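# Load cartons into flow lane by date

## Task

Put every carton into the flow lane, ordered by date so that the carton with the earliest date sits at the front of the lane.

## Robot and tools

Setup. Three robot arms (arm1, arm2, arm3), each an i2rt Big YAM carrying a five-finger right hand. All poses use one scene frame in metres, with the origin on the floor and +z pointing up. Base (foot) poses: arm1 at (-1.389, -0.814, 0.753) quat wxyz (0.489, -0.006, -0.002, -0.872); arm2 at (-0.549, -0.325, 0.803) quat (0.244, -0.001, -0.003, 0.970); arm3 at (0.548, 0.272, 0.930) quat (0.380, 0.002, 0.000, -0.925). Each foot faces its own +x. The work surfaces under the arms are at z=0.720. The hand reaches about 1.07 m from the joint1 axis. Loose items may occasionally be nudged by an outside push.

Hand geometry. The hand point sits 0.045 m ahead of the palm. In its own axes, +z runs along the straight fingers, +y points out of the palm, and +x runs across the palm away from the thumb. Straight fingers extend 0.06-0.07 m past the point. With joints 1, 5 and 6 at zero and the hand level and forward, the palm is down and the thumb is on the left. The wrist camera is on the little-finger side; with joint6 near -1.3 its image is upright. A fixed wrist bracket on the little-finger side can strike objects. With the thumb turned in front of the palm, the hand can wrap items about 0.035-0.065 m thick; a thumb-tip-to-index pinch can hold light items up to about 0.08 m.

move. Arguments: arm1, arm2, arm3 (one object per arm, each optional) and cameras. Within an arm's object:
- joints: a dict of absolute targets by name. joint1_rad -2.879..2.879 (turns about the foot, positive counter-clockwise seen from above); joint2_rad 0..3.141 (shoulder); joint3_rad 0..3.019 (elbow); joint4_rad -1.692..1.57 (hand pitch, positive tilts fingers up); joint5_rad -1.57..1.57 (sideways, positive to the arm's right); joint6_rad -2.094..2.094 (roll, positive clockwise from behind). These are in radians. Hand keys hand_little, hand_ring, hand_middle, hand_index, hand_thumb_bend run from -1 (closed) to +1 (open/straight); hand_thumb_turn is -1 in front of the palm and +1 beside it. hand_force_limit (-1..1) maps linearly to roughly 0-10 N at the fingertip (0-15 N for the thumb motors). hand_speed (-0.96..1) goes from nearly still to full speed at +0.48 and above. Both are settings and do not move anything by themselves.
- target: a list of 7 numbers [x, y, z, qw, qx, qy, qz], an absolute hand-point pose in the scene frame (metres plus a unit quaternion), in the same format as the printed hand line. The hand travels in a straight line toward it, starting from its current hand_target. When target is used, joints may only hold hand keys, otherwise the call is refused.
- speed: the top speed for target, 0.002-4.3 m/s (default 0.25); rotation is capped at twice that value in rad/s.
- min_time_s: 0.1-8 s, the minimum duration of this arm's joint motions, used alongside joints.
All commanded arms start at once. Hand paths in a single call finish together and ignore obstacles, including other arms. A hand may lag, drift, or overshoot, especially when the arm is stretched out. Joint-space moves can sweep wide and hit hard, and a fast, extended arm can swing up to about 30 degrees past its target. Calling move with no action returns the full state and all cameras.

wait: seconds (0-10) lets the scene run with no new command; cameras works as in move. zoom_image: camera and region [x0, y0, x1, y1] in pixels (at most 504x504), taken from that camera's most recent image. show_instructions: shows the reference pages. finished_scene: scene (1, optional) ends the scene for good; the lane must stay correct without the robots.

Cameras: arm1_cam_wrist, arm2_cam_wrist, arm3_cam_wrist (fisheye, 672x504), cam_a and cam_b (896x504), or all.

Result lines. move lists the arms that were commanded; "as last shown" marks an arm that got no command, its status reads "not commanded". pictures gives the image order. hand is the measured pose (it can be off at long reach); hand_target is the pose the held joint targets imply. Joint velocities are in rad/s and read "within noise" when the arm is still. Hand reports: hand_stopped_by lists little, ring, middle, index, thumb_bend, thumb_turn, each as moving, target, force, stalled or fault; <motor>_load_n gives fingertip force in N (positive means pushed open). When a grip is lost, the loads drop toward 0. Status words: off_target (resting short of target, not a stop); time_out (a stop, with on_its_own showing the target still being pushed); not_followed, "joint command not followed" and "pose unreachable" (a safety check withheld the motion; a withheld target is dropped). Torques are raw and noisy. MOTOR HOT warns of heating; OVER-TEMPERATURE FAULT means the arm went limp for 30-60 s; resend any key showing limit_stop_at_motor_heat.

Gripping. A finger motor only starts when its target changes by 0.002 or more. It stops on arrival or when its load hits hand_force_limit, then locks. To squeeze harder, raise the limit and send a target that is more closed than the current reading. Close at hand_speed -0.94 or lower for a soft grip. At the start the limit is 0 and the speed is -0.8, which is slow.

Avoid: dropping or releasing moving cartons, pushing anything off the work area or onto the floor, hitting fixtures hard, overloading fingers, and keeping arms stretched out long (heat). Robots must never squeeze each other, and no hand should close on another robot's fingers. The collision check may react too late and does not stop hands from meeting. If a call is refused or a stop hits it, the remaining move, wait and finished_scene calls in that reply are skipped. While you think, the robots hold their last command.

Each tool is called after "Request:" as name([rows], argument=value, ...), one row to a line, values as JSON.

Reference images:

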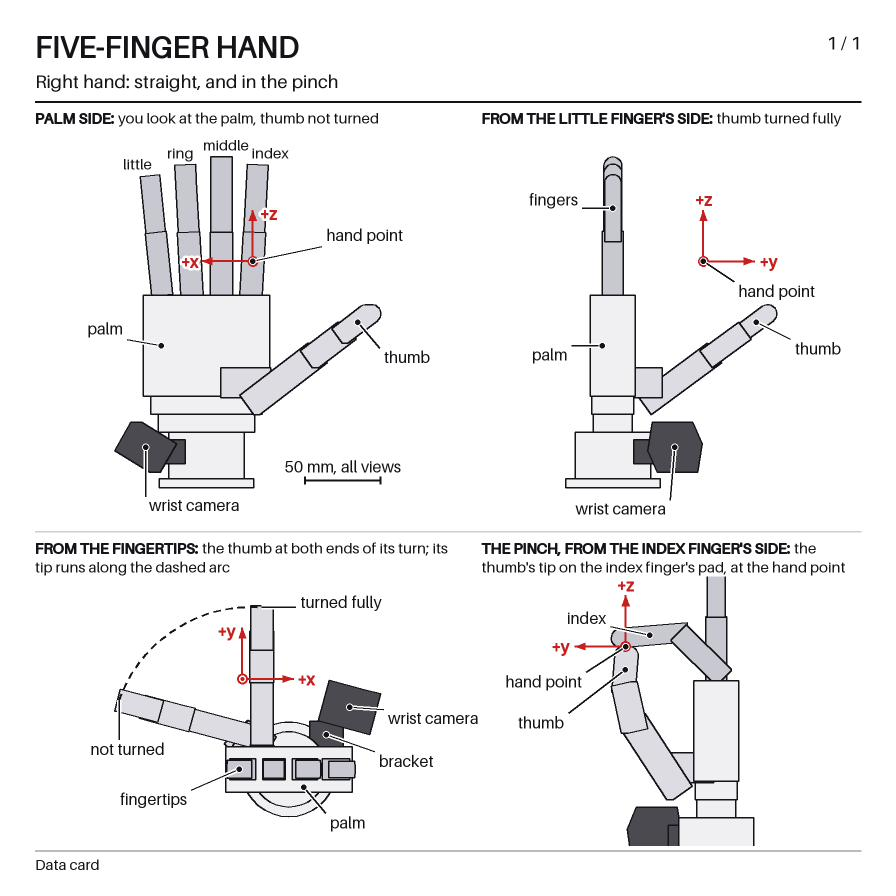

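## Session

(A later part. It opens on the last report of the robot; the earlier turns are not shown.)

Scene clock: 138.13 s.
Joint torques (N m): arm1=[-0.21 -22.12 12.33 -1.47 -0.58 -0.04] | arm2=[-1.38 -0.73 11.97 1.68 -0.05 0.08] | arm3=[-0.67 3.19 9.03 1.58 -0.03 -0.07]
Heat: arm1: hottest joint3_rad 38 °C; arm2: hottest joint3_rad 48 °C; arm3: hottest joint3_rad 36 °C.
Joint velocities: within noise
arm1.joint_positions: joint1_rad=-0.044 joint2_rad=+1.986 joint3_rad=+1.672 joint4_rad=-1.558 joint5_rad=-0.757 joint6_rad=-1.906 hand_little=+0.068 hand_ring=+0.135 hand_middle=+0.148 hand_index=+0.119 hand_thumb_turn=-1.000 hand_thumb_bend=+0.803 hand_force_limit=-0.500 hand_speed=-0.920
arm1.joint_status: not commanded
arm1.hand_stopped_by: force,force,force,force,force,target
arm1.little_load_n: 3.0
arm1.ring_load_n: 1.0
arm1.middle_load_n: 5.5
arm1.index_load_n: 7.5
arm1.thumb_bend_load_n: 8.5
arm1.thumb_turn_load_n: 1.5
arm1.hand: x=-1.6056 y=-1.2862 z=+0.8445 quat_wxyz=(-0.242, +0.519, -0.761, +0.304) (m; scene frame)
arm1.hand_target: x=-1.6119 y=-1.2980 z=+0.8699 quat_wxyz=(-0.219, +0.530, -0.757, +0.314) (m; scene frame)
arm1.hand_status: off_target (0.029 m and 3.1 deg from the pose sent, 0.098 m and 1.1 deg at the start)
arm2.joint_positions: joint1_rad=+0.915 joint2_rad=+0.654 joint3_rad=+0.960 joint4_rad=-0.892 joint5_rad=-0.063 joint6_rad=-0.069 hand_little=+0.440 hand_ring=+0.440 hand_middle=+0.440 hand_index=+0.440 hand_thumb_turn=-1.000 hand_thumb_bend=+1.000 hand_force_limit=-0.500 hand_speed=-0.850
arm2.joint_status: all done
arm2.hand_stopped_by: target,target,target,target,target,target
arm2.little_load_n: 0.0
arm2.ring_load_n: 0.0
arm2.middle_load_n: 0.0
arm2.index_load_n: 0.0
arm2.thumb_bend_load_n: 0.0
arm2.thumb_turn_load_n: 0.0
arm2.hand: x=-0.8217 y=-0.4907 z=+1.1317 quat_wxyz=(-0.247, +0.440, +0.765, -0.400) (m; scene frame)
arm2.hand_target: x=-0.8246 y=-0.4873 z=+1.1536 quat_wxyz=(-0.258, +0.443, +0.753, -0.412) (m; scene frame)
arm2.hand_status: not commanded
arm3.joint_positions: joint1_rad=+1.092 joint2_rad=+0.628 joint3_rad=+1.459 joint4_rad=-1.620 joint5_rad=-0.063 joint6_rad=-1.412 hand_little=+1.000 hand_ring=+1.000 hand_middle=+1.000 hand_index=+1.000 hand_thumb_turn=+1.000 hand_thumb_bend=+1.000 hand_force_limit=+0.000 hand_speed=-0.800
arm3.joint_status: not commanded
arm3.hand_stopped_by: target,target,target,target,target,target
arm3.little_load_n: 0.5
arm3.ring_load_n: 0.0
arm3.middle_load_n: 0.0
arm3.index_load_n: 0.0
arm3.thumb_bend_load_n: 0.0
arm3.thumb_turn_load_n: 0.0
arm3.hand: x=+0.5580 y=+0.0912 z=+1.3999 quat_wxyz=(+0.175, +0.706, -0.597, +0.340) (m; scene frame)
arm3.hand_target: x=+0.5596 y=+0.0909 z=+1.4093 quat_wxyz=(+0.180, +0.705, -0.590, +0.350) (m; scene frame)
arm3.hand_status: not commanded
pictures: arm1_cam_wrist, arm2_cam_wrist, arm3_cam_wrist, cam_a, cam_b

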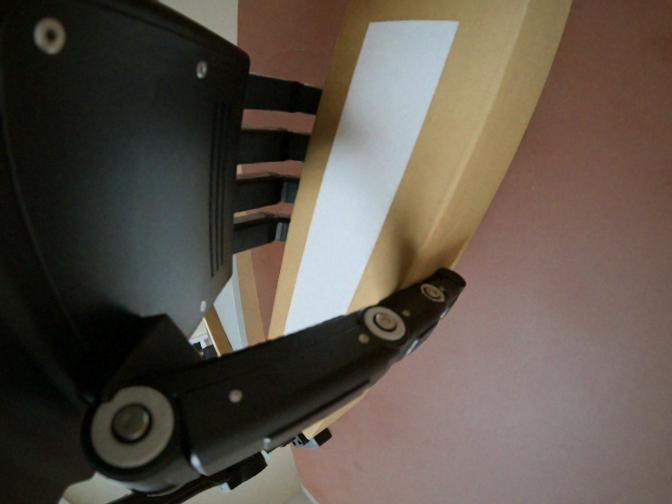

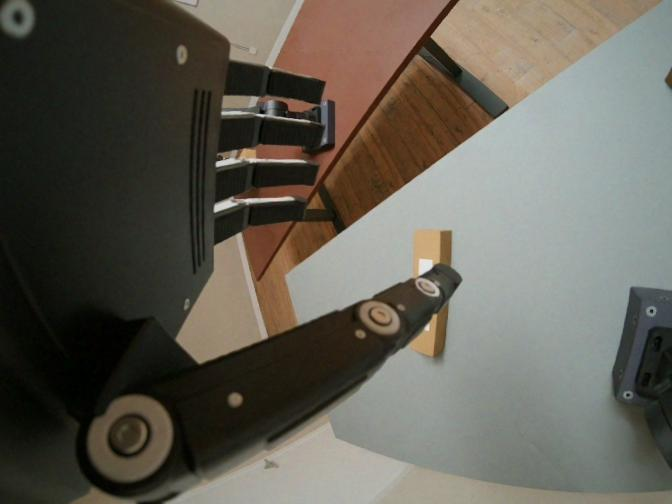

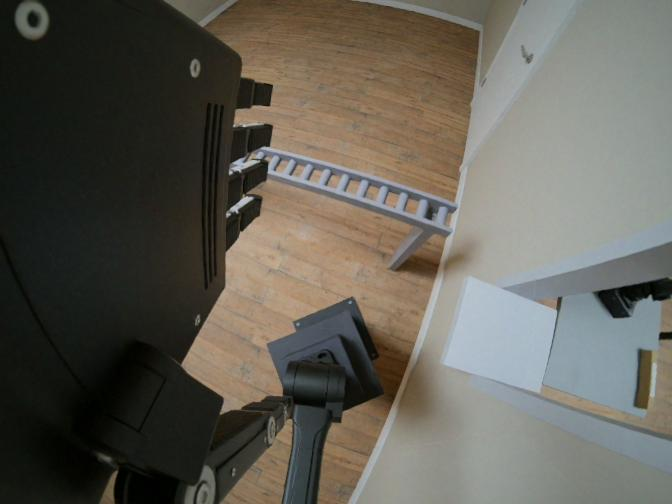

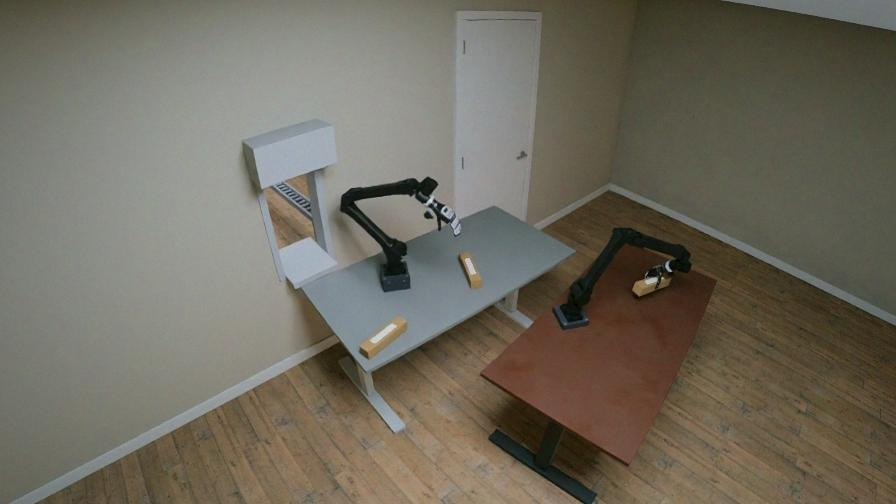

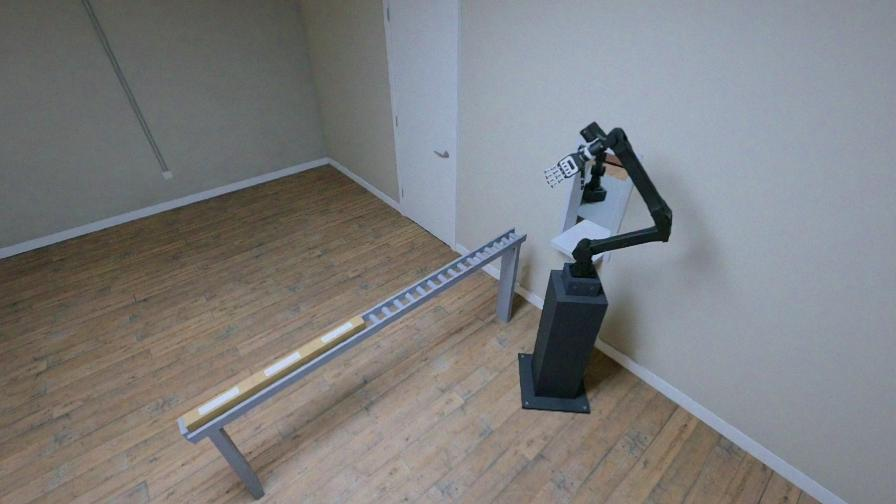

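Request:
zoom_image(camera="arm1_cam_wrist", region=[270, 0, 480, 350])

Request:
zoom_image(camera="cam_b", region=[170, 300, 390, 450])

Request:
zoom_image(camera="arm2_cam_wrist", region=[380, 210, 500, 370])

Scaled by 1.440 from the camera's image (finer frame: 960x720).

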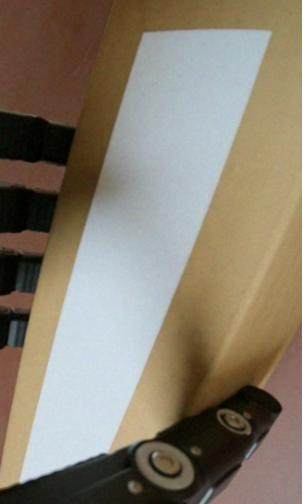

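Scaled by 2.291 from the camera's image (finer frame: 1280x720).

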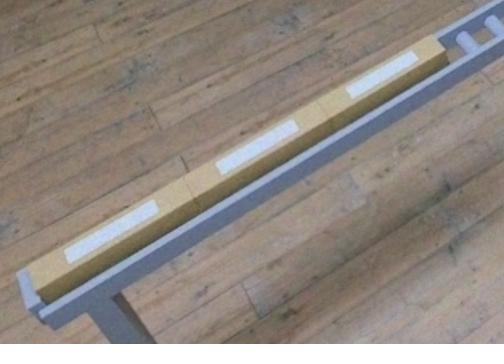

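Scaled by 3.150 from the camera's image (finer frame: 960x720).

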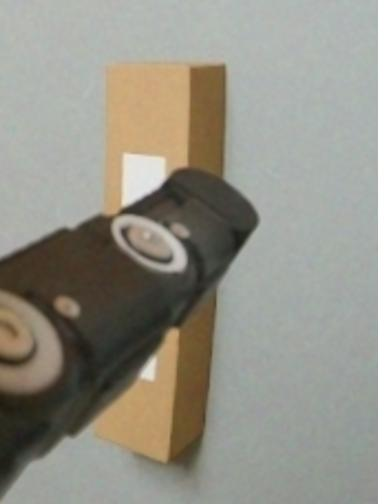

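Request:
move(arm1={"target": [-1.57, -1.22, 1.12, 0.2195, -0.5299, 0.7569, -0.3135], "speed": 0.12}, arm2={"joints": {"joint1_rad": 1.5}, "min_time_s": 2}, arm3={"target": [0.85, -0.2, 1.25, 0.18, 0.705, -0.59, 0.35], "speed": 0.25}, cameras=["arm3_cam_wrist", "cam_a"])

Scene clock: 142.67 s.
Joint torques (N m): arm1=[-1.44 -15.21 13.71 -0.42 -0.8 0.08] | arm2=[1.44 -0.67 11.97 1.7 -0.04 0.08] | arm3=[-0.67 -8.53 14.57 1.92 0.34 0.11]
Heat: arm1: hottest joint3_rad 38 °C; arm2: hottest joint3_rad 47 °C; arm3: hottest joint3_rad 36 °C.
move: arm1 off_target; arm2 done; arm3 off_target
Joint velocities: within noise
arm1.joint_positions: joint1_rad=-0.056 joint2_rad=+1.491 joint3_rad=+1.710 joint4_rad=-1.677 joint5_rad=-0.747 joint6_rad=-1.662 hand_little=+0.068 hand_ring=+0.135 hand_middle=+0.148 hand_index=+0.119 hand_thumb_turn=-1.000 hand_thumb_bend=+0.803 hand_force_limit=-0.500 hand_speed=-0.920
arm1.joint_status: not commanded
arm1.hand_stopped_by: force,force,force,force,force,target
arm1.little_load_n: 2.5
arm1.ring_load_n: 1.0
arm1.middle_load_n: 5.5
arm1.index_load_n: 8.0
arm1.thumb_bend_load_n: 8.5
arm1.thumb_turn_load_n: 2.5
arm1.hand: x=-1.5640 y=-1.2182 z=+1.0944 quat_wxyz=(-0.102, +0.489, -0.791, +0.354)
arm1.hand_target: x=-1.5690 y=-1.2194 z=+1.1189 quat_wxyz=(-0.081, +0.486, -0.789, +0.367)
arm1.hand_status: off_target (0.026 m and 15.5 deg from the pose sent, 0.285 m and 3.1 deg at the start; a joint's target at an end of its range on 77 of 94 steps)
arm2.joint_positions: joint1_rad=+1.485 joint2_rad=+0.654 joint3_rad=+0.960 joint4_rad=-0.892 joint5_rad=-0.064 joint6_rad=-0.069 hand_little=+0.440 hand_ring=+0.440 hand_middle=+0.440 hand_index=+0.440 hand_thumb_turn=-1.000 hand_thumb_bend=+1.000 hand_force_limit=-0.500 hand_speed=-0.850
arm2.joint_status: all done
arm2.hand_stopped_by: target,target,target,target,target,target
arm2.little_load_n: 0.0
arm2.ring_load_n: 0.0
arm2.middle_load_n: 0.0
arm2.index_load_n: 0.0
arm2.thumb_bend_load_n: 0.0
arm2.thumb_turn_load_n: 0.5
arm2.hand: x=-0.6907 y=-0.6109 z=+1.1315 quat_wxyz=(-0.123, +0.208, +0.858, -0.454)
arm2.hand_target: x=-0.6863 y=-0.6139 z=+1.1534 quat_wxyz=(-0.123, +0.201, +0.850, -0.470)
arm2.hand_status: not commanded
arm3.joint_positions: joint1_rad=+1.508 joint2_rad=+1.417 joint3_rad=+1.417 joint4_rad=-0.865 joint5_rad=+0.230 joint6_rad=-1.140 hand_little=+1.000 hand_ring=+1.000 hand_middle=+1.000 hand_index=+1.000 hand_thumb_turn=+1.000 hand_thumb_bend=+1.000 hand_force_limit=+0.000 hand_speed=-0.800
arm3.joint_status: not commanded
arm3.hand_stopped_by: target,target,target,target,target,target
arm3.little_load_n: 0.0
arm3.ring_load_n: 0.0
arm3.middle_load_n: 0.0
arm3.index_load_n: 0.0
arm3.thumb_bend_load_n: 0.0
arm3.thumb_turn_load_n: 0.0
arm3.hand: x=+0.8358 y=-0.1891 z=+1.2187 quat_wxyz=(+0.176, +0.722, -0.590, +0.314)
arm3.hand_target: x=+0.8489 y=-0.1984 z=+1.2501 quat_wxyz=(+0.179, +0.705, -0.590, +0.350)
arm3.hand_status: off_target (0.036 m and 4.6 deg from the pose sent, 0.439 m and 1.5 deg at the start)

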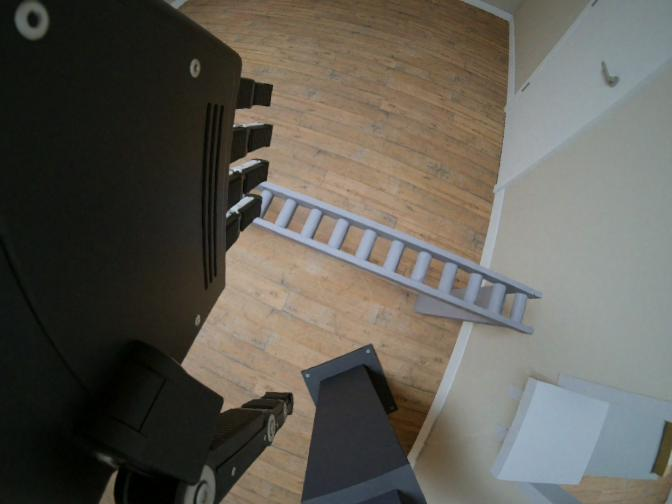

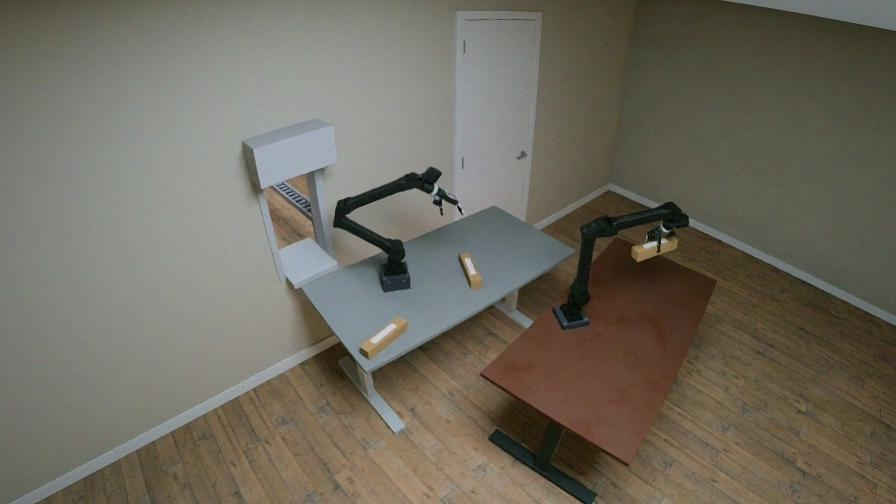

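Request:
move(arm3={"joints": {"joint1_rad": 2.1}, "min_time_s": 2.5}, arm1={"target": [-1.526, -1.136, 1.15, -0.1842, 0.0762, 0.3751, -0.9052], "speed": 0.35}, cameras=["arm3_cam_wrist", "cam_a", "arm1_cam_wrist"])

Scene clock: 146.70 s.
Joint torques (N m): arm1=[0.67 -3.08 9.1 2.02 0.27 -0.17] | arm2=[1.32 -0.62 11.97 1.69 -0.04 0.09] | arm3=[-1.2 -8.59 14.58 1.94 0.29 0.1]
Heat: arm1: hottest joint3_rad 38 °C; arm2: hottest joint3_rad 47 °C; arm3: hottest joint3_rad 37 °C.
move: arm1 done; arm3 done
Joint velocities: within noise
arm1.joint_positions: joint1_rad=-0.044 joint2_rad=+0.759 joint3_rad=+0.227 joint4_rad=+1.280 joint5_rad=-0.130 joint6_rad=+0.140 hand_little=+0.068 hand_ring=+0.135 hand_middle=+0.148 hand_index=+0.119 hand_thumb_turn=-1.000 hand_thumb_bend=+0.803 hand_force_limit=-0.500 hand_speed=-0.920
arm1.joint_status: not commanded
arm1.hand_stopped_by: force,force,force,force,force,target
arm1.little_load_n: 2.5
arm1.ring_load_n: 1.0
arm1.middle_load_n: 4.5
arm1.index_load_n: 7.0
arm1.thumb_bend_load_n: 9.0
arm1.thumb_turn_load_n: 2.0
arm1.hand: x=-1.5303 y=-1.1381 z=+1.1415 quat_wxyz=(+0.180, -0.084, -0.389, +0.899)
arm1.hand_target: x=-1.5260 y=-1.1359 z=+1.1500 quat_wxyz=(+0.184, -0.076, -0.375, +0.905)
arm1.hand_status: done (0.010 m and 2.0 deg from the pose sent, 0.106 m and 111.8 deg at the start; pose on its path clipped on 15 of 114 steps)
arm2: as last shown
arm2.thumb_turn_load_n: 0.0
arm3.joint_positions: joint1_rad=+2.099 joint2_rad=+1.417 joint3_rad=+1.417 joint4_rad=-0.865 joint5_rad=+0.232 joint6_rad=-1.140 hand_little=+1.000 hand_ring=+1.000 hand_middle=+1.000 hand_index=+1.000 hand_thumb_turn=+1.000 hand_thumb_bend=+1.000 hand_force_limit=+0.000 hand_speed=-0.800
arm3.joint_status: all done
arm3.hand_stopped_by: target,target,target,target,target,target
arm3.little_load_n: 0.0
arm3.ring_load_n: 0.0
arm3.middle_load_n: 0.0
arm3.index_load_n: 0.0
arm3.thumb_bend_load_n: 0.0
arm3.thumb_turn_load_n: 0.0
arm3.hand: x=+1.0435 y=+0.0496 z=+1.2196 quat_wxyz=(+0.078, +0.863, -0.355, +0.352)
arm3.hand_target: x=+1.0584 y=+0.0467 z=+1.2508 quat_wxyz=(+0.071, +0.845, -0.361, +0.388)
arm3.hand_status: not commanded
pictures: arm1_cam_wrist, arm3_cam_wrist, cam_a

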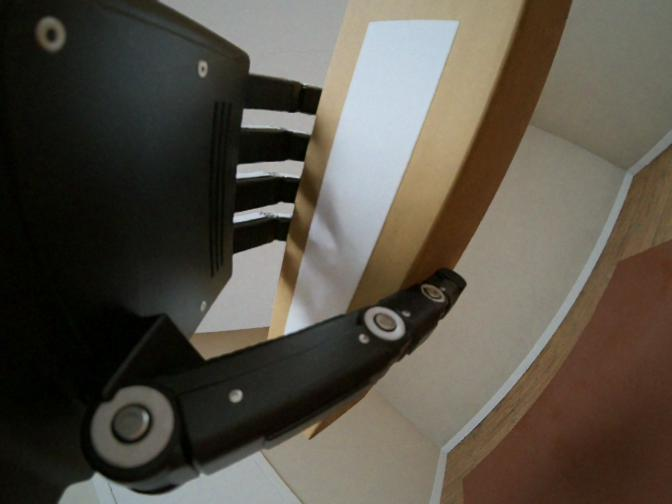

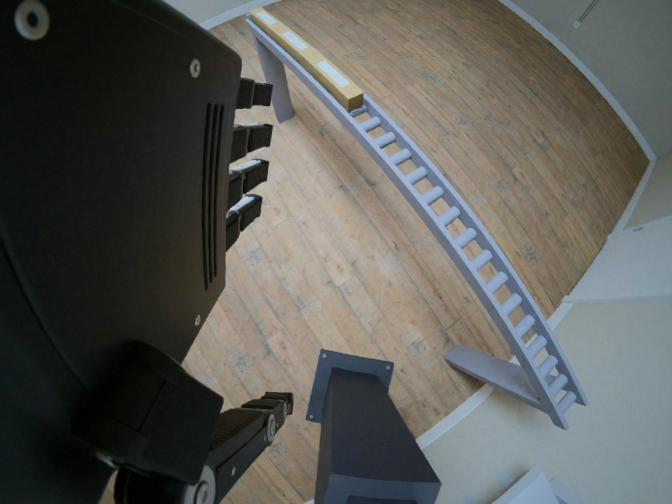

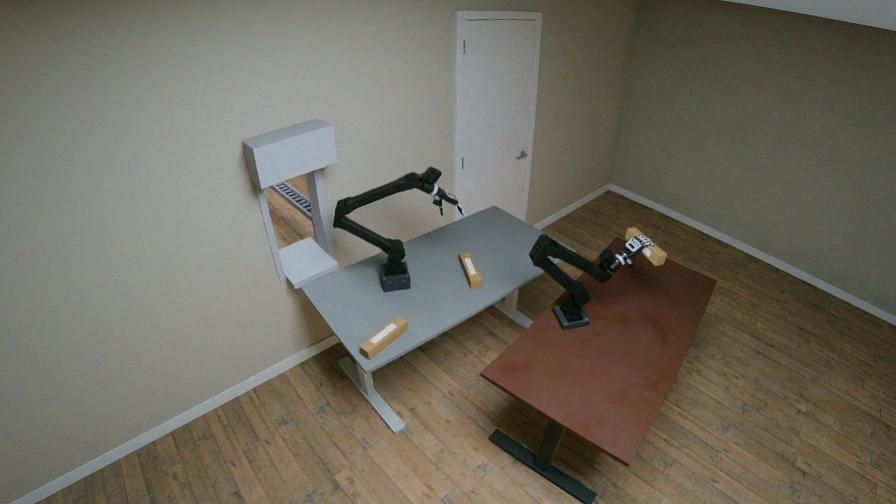

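Request:
zoom_image(camera="arm3_cam_wrist", region=[230, 0, 390, 130])

Request:
move(arm1={"joints": {"joint1_rad": 2.6}, "min_time_s": 4}, arm3={"target": [1.33, -0.05, 1.15, 0.071, 0.845, -0.361, 0.388], "speed": 0.25}, cameras=["arm3_cam_wrist", "cam_a", "arm2_cam_wrist"])

Scaled by 3.150 from the camera's image (finer frame: 960x720).

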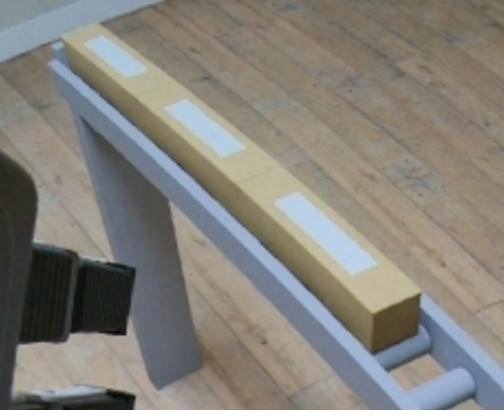

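Scene clock: 151.43 s.
Joint torques (N m): arm1=[0.56 -3.25 9.03 2.09 0.18 -0.14] | arm2=[1.32 -0.62 11.99 1.69 -0.04 0.08] | arm3=[-1.9 -17.9 14.67 1.02 0.14 -0.12]
Heat: arm1: hottest joint3_rad 38 °C; arm2: hottest joint3_rad 47 °C; arm3: hottest joint3_rad 38 °C.
move: arm1 done; arm3 off_target
Joint velocities: within noise
arm1.joint_positions: joint1_rad=+2.589 joint2_rad=+0.759 joint3_rad=+0.227 joint4_rad=+1.280 joint5_rad=-0.127 joint6_rad=+0.138 hand_little=+0.068 hand_ring=+0.135 hand_middle=+0.148 hand_index=+0.119 hand_thumb_turn=-1.000 hand_thumb_bend=+0.803 hand_force_limit=-0.500 hand_speed=-0.920
arm1.joint_status: all done
arm1.hand_stopped_by: force,force,force,force,force,target
arm1.little_load_n: 2.5
arm1.ring_load_n: 0.5
arm1.middle_load_n: 4.5
arm1.index_load_n: 7.0
arm1.thumb_bend_load_n: 9.5
arm1.thumb_turn_load_n: 1.5
arm1.hand: x=-1.1004 y=-0.5944 z=+1.1334 quat_wxyz=(-0.820, +0.364, -0.186, +0.400)
arm1.hand_target: x=-1.1054 y=-0.5939 z=+1.1419 quat_wxyz=(-0.826, +0.353, -0.174, +0.404)
arm1.hand_status: not commanded
arm2: as last shown
arm2.little_load_n: -0.5
arm3.joint_positions: joint1_rad=+2.076 joint2_rad=+2.278 joint3_rad=+2.386 joint4_rad=-0.936 joint5_rad=+0.212 joint6_rad=-1.140 hand_little=+1.000 hand_ring=+1.000 hand_middle=+1.000 hand_index=+1.000 hand_thumb_turn=+1.000 hand_thumb_bend=+1.000 hand_force_limit=+0.000 hand_speed=-0.800
arm3.joint_status: not commanded
arm3.hand_stopped_by: target,target,target,target,target,target
arm3.little_load_n: 0.0
arm3.ring_load_n: 0.0
arm3.middle_load_n: 0.0
arm3.index_load_n: 0.0
arm3.thumb_bend_load_n: 0.0
arm3.thumb_turn_load_n: 0.0
arm3.hand: x=+1.3233 y=-0.0415 z=+1.1244 quat_wxyz=(+0.071, +0.854, -0.361, +0.368)
arm3.hand_target: x=+1.3287 y=-0.0495 z=+1.1499 quat_wxyz=(+0.071, +0.845, -0.361, +0.389)
arm3.hand_status: off_target (0.028 m and 2.5 deg from the pose sent, 0.311 m and 4.7 deg at the start)
pictures: arm2_cam_wrist, arm3_cam_wrist, cam_a

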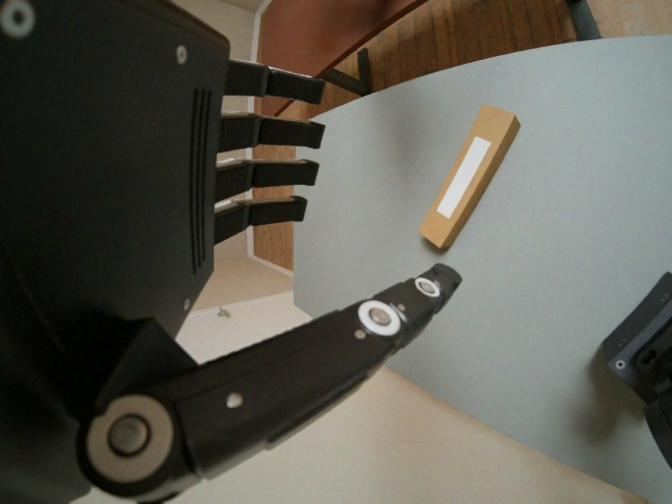

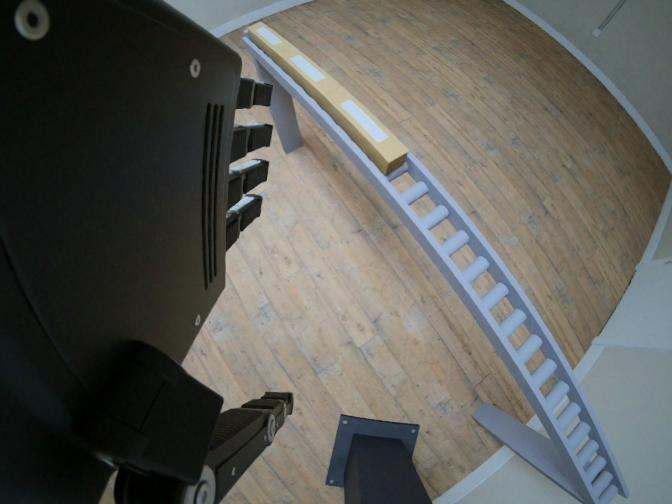

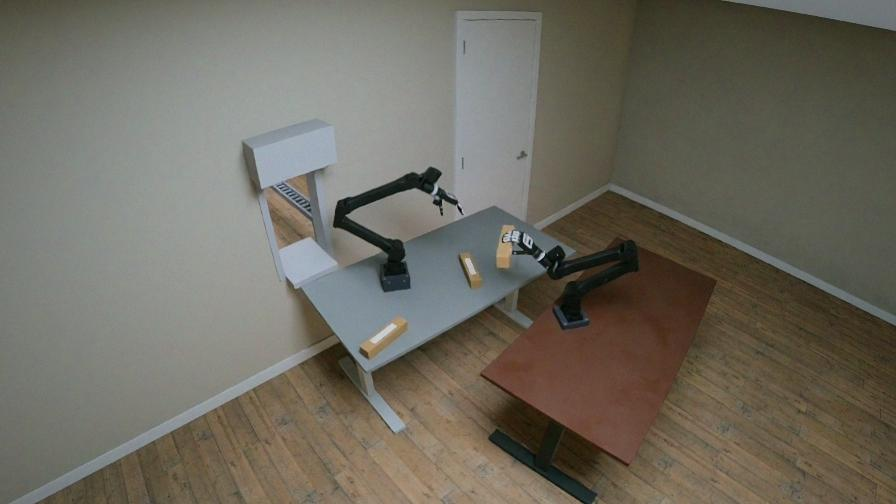

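Request:
zoom_image(camera="arm3_cam_wrist", region=[240, 15, 420, 180])

Request:
zoom_image(camera="cam_a", region=[480, 210, 560, 280])

Scaled by 2.800 from the camera's image (finer frame: 960x720).

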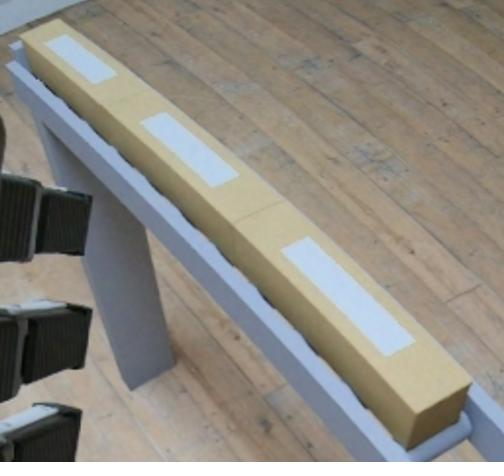

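Scaled by 6.300 from the camera's image (finer frame: 1280x720).

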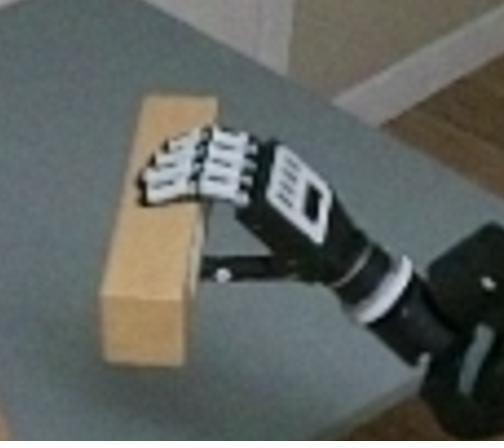

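Request:
move(arm2={"target": [-0.85, -0.5, 1.2, -0.72, -0.0761, 0.6202, -0.2998], "speed": 0.3}, arm3={"joints": {"joint1_rad": 1.5}, "min_time_s": 2.5}, cameras=["arm2_cam_wrist", "arm3_cam_wrist", "cam_a"])

Scene clock: 155.83 s.
Joint torques (N m): arm1=[0.62 -3.31 9.03 2.07 0.18 -0.15] | arm2=[-1.55 1.44 8.95 2.69 -0.18 -0.11] | arm3=[-0.32 -18.08 14.68 1.06 0.14 -0.12]
Heat: arm1: hottest joint3_rad 38 °C; arm2: hottest joint3_rad 47 °C; arm3: hottest joint3_rad 40 °C.
move: arm2 done; arm3 done
Joint velocities: within noise
arm1: as last shown
arm1.joint_positions: joint1_rad=+2.590 joint2_rad=+0.759 joint3_rad=+0.227 joint4_rad=+1.280 joint5_rad=-0.127 joint6_rad=+0.138 hand_little=+0.068 hand_ring=+0.135 hand_middle=+0.148 hand_index=+0.119 hand_thumb_turn=-1.000 hand_thumb_bend=+0.803 hand_force_limit=-0.500 hand_speed=-0.920
arm1.thumb_bend_load_n: 9.0
arm1.hand: x=-1.1005 y=-0.5943 z=+1.1334 quat_wxyz=(-0.820, +0.364, -0.185, +0.400)
arm1.hand_target: x=-1.1055 y=-0.5938 z=+1.1419 quat_wxyz=(-0.826, +0.353, -0.174, +0.404)
arm2.joint_positions: joint1_rad=+1.374 joint2_rad=+0.417 joint3_rad=+0.515 joint4_rad=+0.123 joint5_rad=+0.342 joint6_rad=-1.365 hand_little=+0.440 hand_ring=+0.440 hand_middle=+0.440 hand_index=+0.440 hand_thumb_turn=-1.000 hand_thumb_bend=+1.000 hand_force_limit=-0.500 hand_speed=-0.850
arm2.joint_status: not commanded
arm2.hand_stopped_by: target,target,target,target,target,target
arm2.little_load_n: 0.0
arm2.ring_load_n: 0.0
arm2.middle_load_n: 0.0
arm2.index_load_n: 0.0
arm2.thumb_bend_load_n: 0.0
arm2.thumb_turn_load_n: 0.0
arm2.hand: x=-0.8475 y=-0.5055 z=+1.1952 quat_wxyz=(-0.712, -0.080, +0.627, -0.305)
arm2.hand_target: x=-0.8498 y=-0.5000 z=+1.2001 quat_wxyz=(-0.720, -0.076, +0.621, -0.300)
arm2.hand_status: done (0.008 m and 1.4 deg from the pose sent, 0.206 m and 84.4 deg at the start)
arm3.joint_positions: joint1_rad=+1.493 joint2_rad=+2.278 joint3_rad=+2.386 joint4_rad=-0.936 joint5_rad=+0.212 joint6_rad=-1.140 hand_little=+1.000 hand_ring=+1.000 hand_middle=+1.000 hand_index=+1.000 hand_thumb_turn=+1.000 hand_thumb_bend=+1.000 hand_force_limit=+0.000 hand_speed=-0.800
arm3.joint_status: all done
arm3.hand_stopped_by: target,target,target,target,target,target
arm3.little_load_n: 0.0
arm3.ring_load_n: -0.5
arm3.middle_load_n: 0.0
arm3.index_load_n: -0.5
arm3.thumb_bend_load_n: 0.0
arm3.thumb_turn_load_n: 0.0
arm3.hand: x=+1.0228 y=-0.4168 z=+1.1233 quat_wxyz=(+0.173, +0.714, -0.591, +0.332)
arm3.hand_target: x=+1.0326 y=-0.4198 z=+1.1489 quat_wxyz=(+0.177, +0.710, -0.584, +0.353)
arm3.hand_status: not commanded

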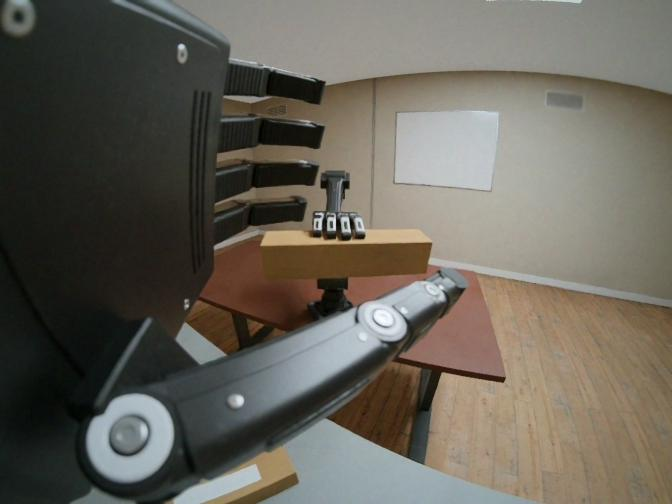

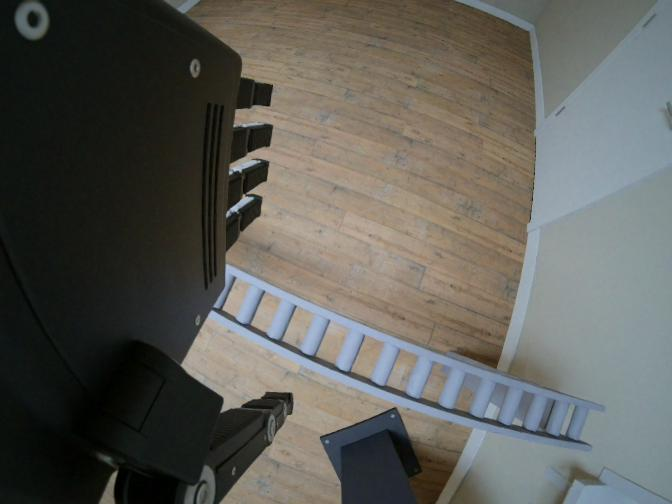

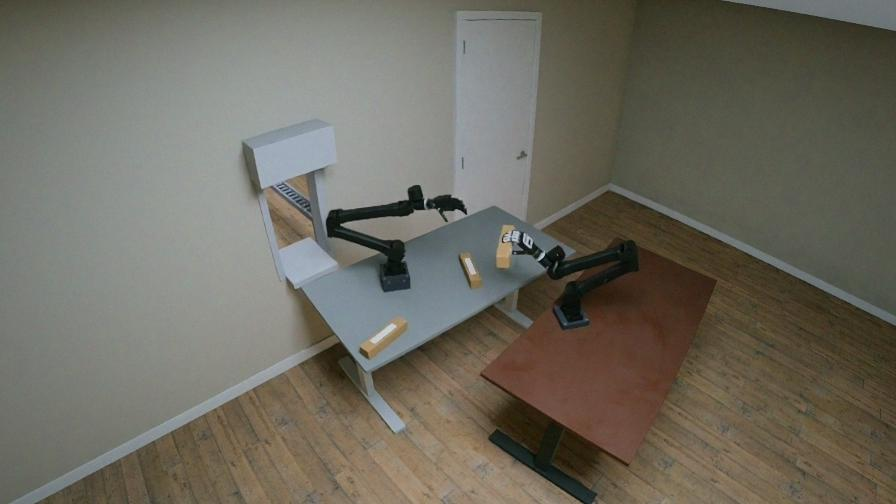

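Request:
zoom_image(camera="arm2_cam_wrist", region=[380, 90, 520, 205])

Request:
zoom_image(camera="arm2_cam_wrist", region=[250, 200, 450, 300])

Request:
zoom_image(camera="arm2_cam_wrist", region=[460, 0, 620, 110])

Scaled by 3.600 from the camera's image (finer frame: 960x720).

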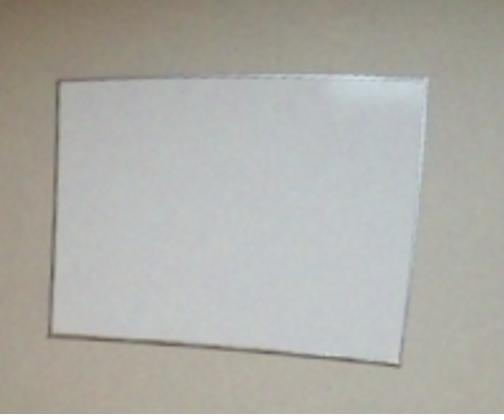

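Scaled by 2.520 from the camera's image (finer frame: 960x720).

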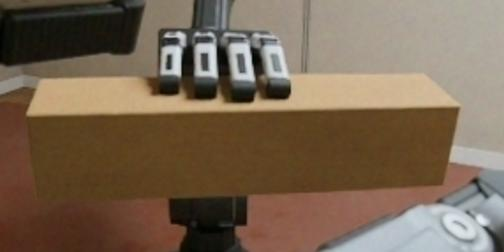

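Scaled by 3.150 from the camera's image (finer frame: 960x720).

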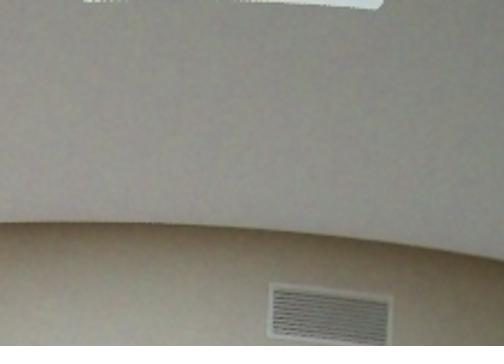

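Request:
move(arm2={"target": [-0.77, -0.62, 1.1, -0.2145, -0.338, 0.903, -0.152], "speed": 0.4, "joints": {"hand_index": 1, "hand_middle": 1, "hand_ring": 1, "hand_little": 1, "hand_thumb_turn": 1, "hand_speed": -0.2}}, cameras=["arm2_cam_wrist", "cam_a"])

Request:
move(arm2={"target": [-0.782, -0.685, 0.9, -0.2145, -0.338, 0.903, -0.152], "speed": 0.15}, cameras=["arm2_cam_wrist", "cam_a"])

Scene clock: 160.17 s.
Joint torques (N m): arm1=[0.62 -3.31 9.02 2.07 0.17 -0.14] | arm2=[1.2 -4.66 11.95 1.13 -0.07 0.12] | arm3=[-0.67 -18.08 14.65 1.06 0.15 -0.11]
Heat: arm1: hottest joint3_rad 37 °C; arm2: hottest joint3_rad 47 °C; arm3: hottest joint3_rad 41 °C.
move: arm2 off_target
Joint velocities: within noise
arm1, arm3: as last shown
arm1.thumb_turn_load_n: 2.0
arm2.joint_positions: joint1_rad=+1.564 joint2_rad=+1.039 joint3_rad=+1.164 joint4_rad=-1.185 joint5_rad=+0.060 joint6_rad=-1.229 hand_little=+1.000 hand_ring=+1.000 hand_middle=+1.000 hand_index=+1.000 hand_thumb_turn=+1.000 hand_thumb_bend=+1.000 hand_force_limit=-0.500 hand_speed=-0.200
arm2.joint_status: all done
arm2.hand_stopped_by: target,target,target,target,target,target
arm2.little_load_n: 0.0
arm2.ring_load_n: 0.0
arm2.middle_load_n: 0.0
arm2.index_load_n: 0.0
arm2.thumb_bend_load_n: 0.0
arm2.thumb_turn_load_n: 0.0
arm2.hand: x=-0.7716 y=-0.6093 z=+1.0840 quat_wxyz=(-0.208, -0.338, +0.907, -0.140)
arm2.hand_target: x=-0.7699 y=-0.6195 z=+1.0997 quat_wxyz=(-0.215, -0.338, +0.904, -0.152)
arm2.hand_status: off_target (0.019 m and 1.6 deg from the pose sent, 0.168 m and 75.1 deg at the start)
arm3.little_load_n: -0.5
arm3.ring_load_n: 0.0
arm3.index_load_n: 0.0

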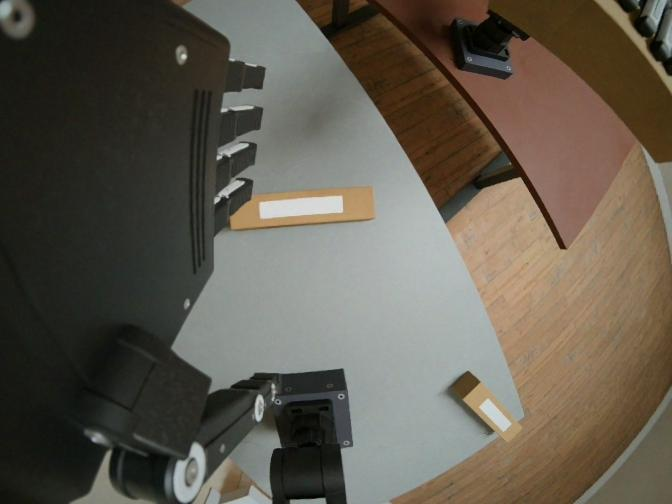

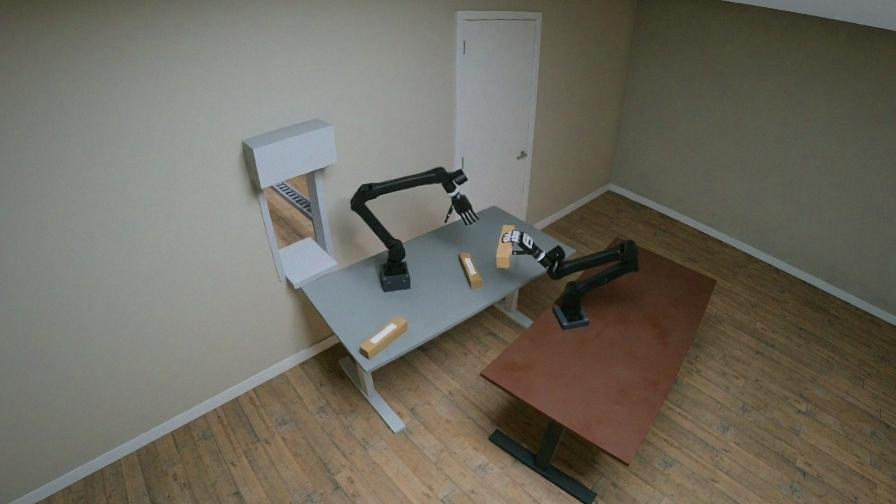

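Scene clock: 162.33 s.
Joint torques (N m): arm1=[0.56 -3.25 9.03 2.07 0.17 -0.14] | arm2=[1.32 -7.53 8.13 1.95 0.19 0.12] | arm3=[-0.67 -18.02 14.65 1.02 0.14 -0.12]
Heat: arm1: hottest joint3_rad 37 °C; arm2: hottest joint3_rad 48 °C; arm3: hottest joint3_rad 42 °C.
move: arm2 done
Joint velocities: within noise
arm1, arm3: as last shown
arm1.middle_load_n: 5.0
arm2.joint_positions: joint1_rad=+1.616 joint2_rad=+1.290 joint3_rad=+0.868 joint4_rad=-0.619 joint5_rad=+0.080 joint6_rad=-1.183 hand_little=+1.000 hand_ring=+1.000 hand_middle=+1.000 hand_index=+1.000 hand_thumb_turn=+1.000 hand_thumb_bend=+1.000 hand_force_limit=-0.500 hand_speed=-0.200
arm2.joint_status: not commanded
arm2.hand_stopped_by: target,target,target,target,target,target
arm2.little_load_n: 0.0
arm2.ring_load_n: 0.5
arm2.middle_load_n: 0.0
arm2.index_load_n: 0.0
arm2.thumb_bend_load_n: 0.0
arm2.thumb_turn_load_n: 0.0
arm2.hand: x=-0.7859 y=-0.6779 z=+0.9026 quat_wxyz=(-0.214, -0.337, +0.905, -0.149)
arm2.hand_target: x=-0.7819 y=-0.6849 z=+0.9001 quat_wxyz=(-0.215, -0.338, +0.904, -0.152)
arm2.hand_status: done (0.008 m and 0.4 deg from the pose sent, 0.199 m and 1.6 deg at the start)
arm3.little_load_n: 0.0

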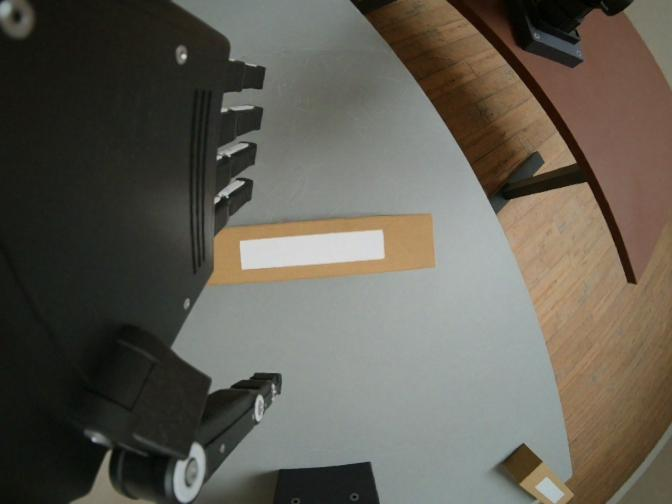

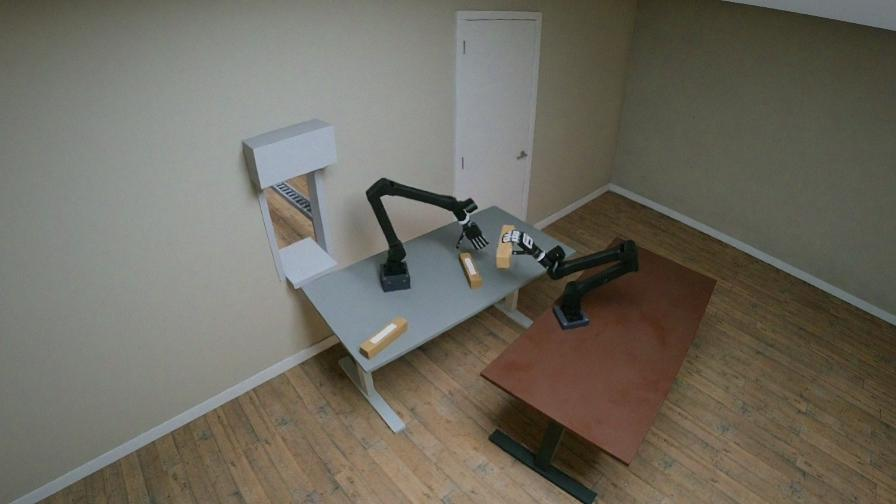

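Request:
zoom_image(camera="arm2_cam_wrist", region=[220, 215, 400, 290])

Request:
zoom_image(camera="arm2_cam_wrist", region=[380, 200, 460, 280])

Scaled by 2.800 from the camera's image (finer frame: 960x720).

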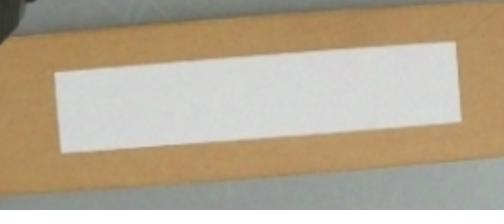

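Scaled by 6.300 from the camera's image (finer frame: 960x720).

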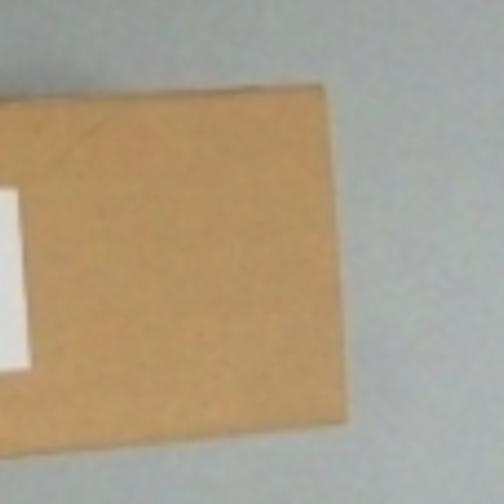

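Request:
move(arm3={"joints": {"joint1_rad": 1.5, "joint2_rad": 0.9, "joint3_rad": 1.4, "joint4_rad": 0.4}, "min_time_s": 2.5}, cameras=["arm3_cam_wrist"])

Request:
move(arm3={"joints": {"joint1_rad": 2.8}, "min_time_s": 2.5}, cameras=["arm3_cam_wrist"])

Scene clock: 168.40 s.
Joint torques (N m): arm1=[0.56 -3.25 9.03 2.06 0.17 -0.14] | arm2=[1.38 -7.47 8.12 2 0.19 0.13] | arm3=[-0.79 -1.14 8.61 1.39 -0.12 -0.1]
Heat: arm1: hottest joint3_rad 37 °C; arm2: hottest joint3_rad 48 °C; arm3: hottest joint3_rad 42 °C.
move: arm3 done
Joint velocities: within noise
arm1, arm2: as last shown
arm1.thumb_bend_load_n: 9.5
arm2.ring_load_n: 0.0
arm2.thumb_bend_load_n: -0.5
arm3.joint_positions: joint1_rad=+1.493 joint2_rad=+0.901 joint3_rad=+1.398 joint4_rad=+0.388 joint5_rad=+0.212 joint6_rad=-1.140 hand_little=+1.000 hand_ring=+1.000 hand_middle=+1.000 hand_index=+1.000 hand_thumb_turn=+1.000 hand_thumb_bend=+1.000 hand_force_limit=+0.000 hand_speed=-0.800
arm3.joint_status: all done
arm3.hand_stopped_by: target,target,target,target,target,target
arm3.little_load_n: 0.0
arm3.ring_load_n: 0.0
arm3.middle_load_n: -0.5
arm3.index_load_n: 0.0
arm3.thumb_bend_load_n: -0.5
arm3.thumb_turn_load_n: 0.0
arm3.hand: x=+0.7273 y=-0.0704 z=+1.7465 quat_wxyz=(+0.237, +0.204, -0.282, +0.907)
arm3.hand_target: x=+0.7274 y=-0.0667 z=+1.7503 quat_wxyz=(+0.236, +0.201, -0.277, +0.910)
arm3.hand_status: not commanded

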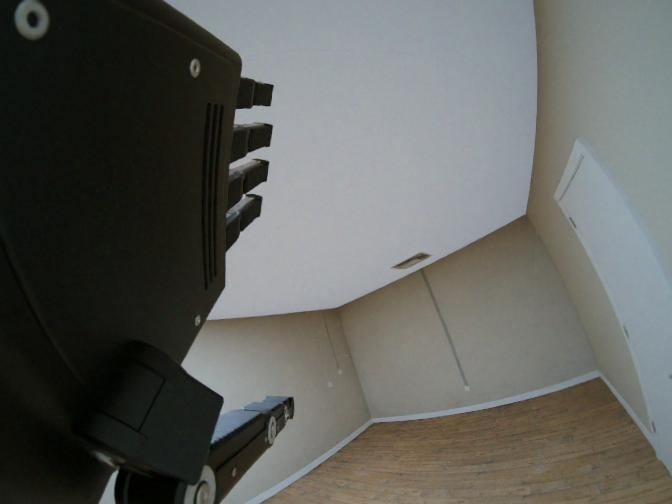

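Scene clock: 171.33 s.
Joint torques (N m): arm1=[0.56 -3.25 9.03 2.06 0.17 -0.14] | arm2=[1.38 -7.53 8.1 1.99 0.19 0.13] | arm3=[-0.62 -0.91 8.61 1.4 -0.13 -0.11]
Heat: arm1: hottest joint3_rad 37 °C; arm2: hottest joint3_rad 48 °C; arm3: hottest joint3_rad 42 °C.
move: arm3 done
Joint velocities: within noise
arm1, arm2: as last shown
arm1.thumb_bend_load_n: 9.0
arm2.middle_load_n: -0.5
arm2.thumb_bend_load_n: 0.0
arm2.thumb_turn_load_n: -0.5
arm3.joint_positions: joint1_rad=+2.792 joint2_rad=+0.901 joint3_rad=+1.398 joint4_rad=+0.388 joint5_rad=+0.212 joint6_rad=-1.140 hand_little=+1.000 hand_ring=+1.000 hand_middle=+1.000 hand_index=+1.000 hand_thumb_turn=+1.000 hand_thumb_bend=+1.000 hand_force_limit=+0.000 hand_speed=-0.800
arm3.joint_status: all done
arm3.hand_stopped_by: target,target,target,target,target,target
arm3.little_load_n: 0.0
arm3.ring_load_n: 0.0
arm3.middle_load_n: 0.0
arm3.index_load_n: 0.0
arm3.thumb_bend_load_n: 0.0
arm3.thumb_turn_load_n: 0.0
arm3.hand: x=+0.9237 y=+0.3550 z=+1.7473 quat_wxyz=(-0.359, +0.333, -0.099, +0.866)
arm3.hand_target: x=+0.9200 y=+0.3562 z=+1.7511 quat_wxyz=(-0.362, +0.326, -0.097, +0.868)
arm3.hand_status: not commanded

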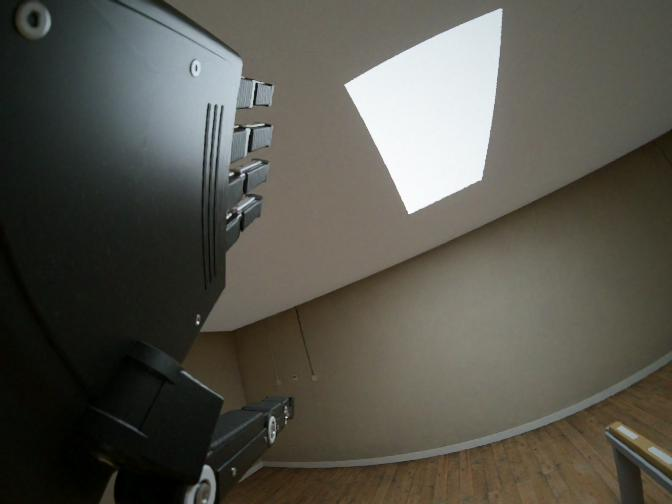

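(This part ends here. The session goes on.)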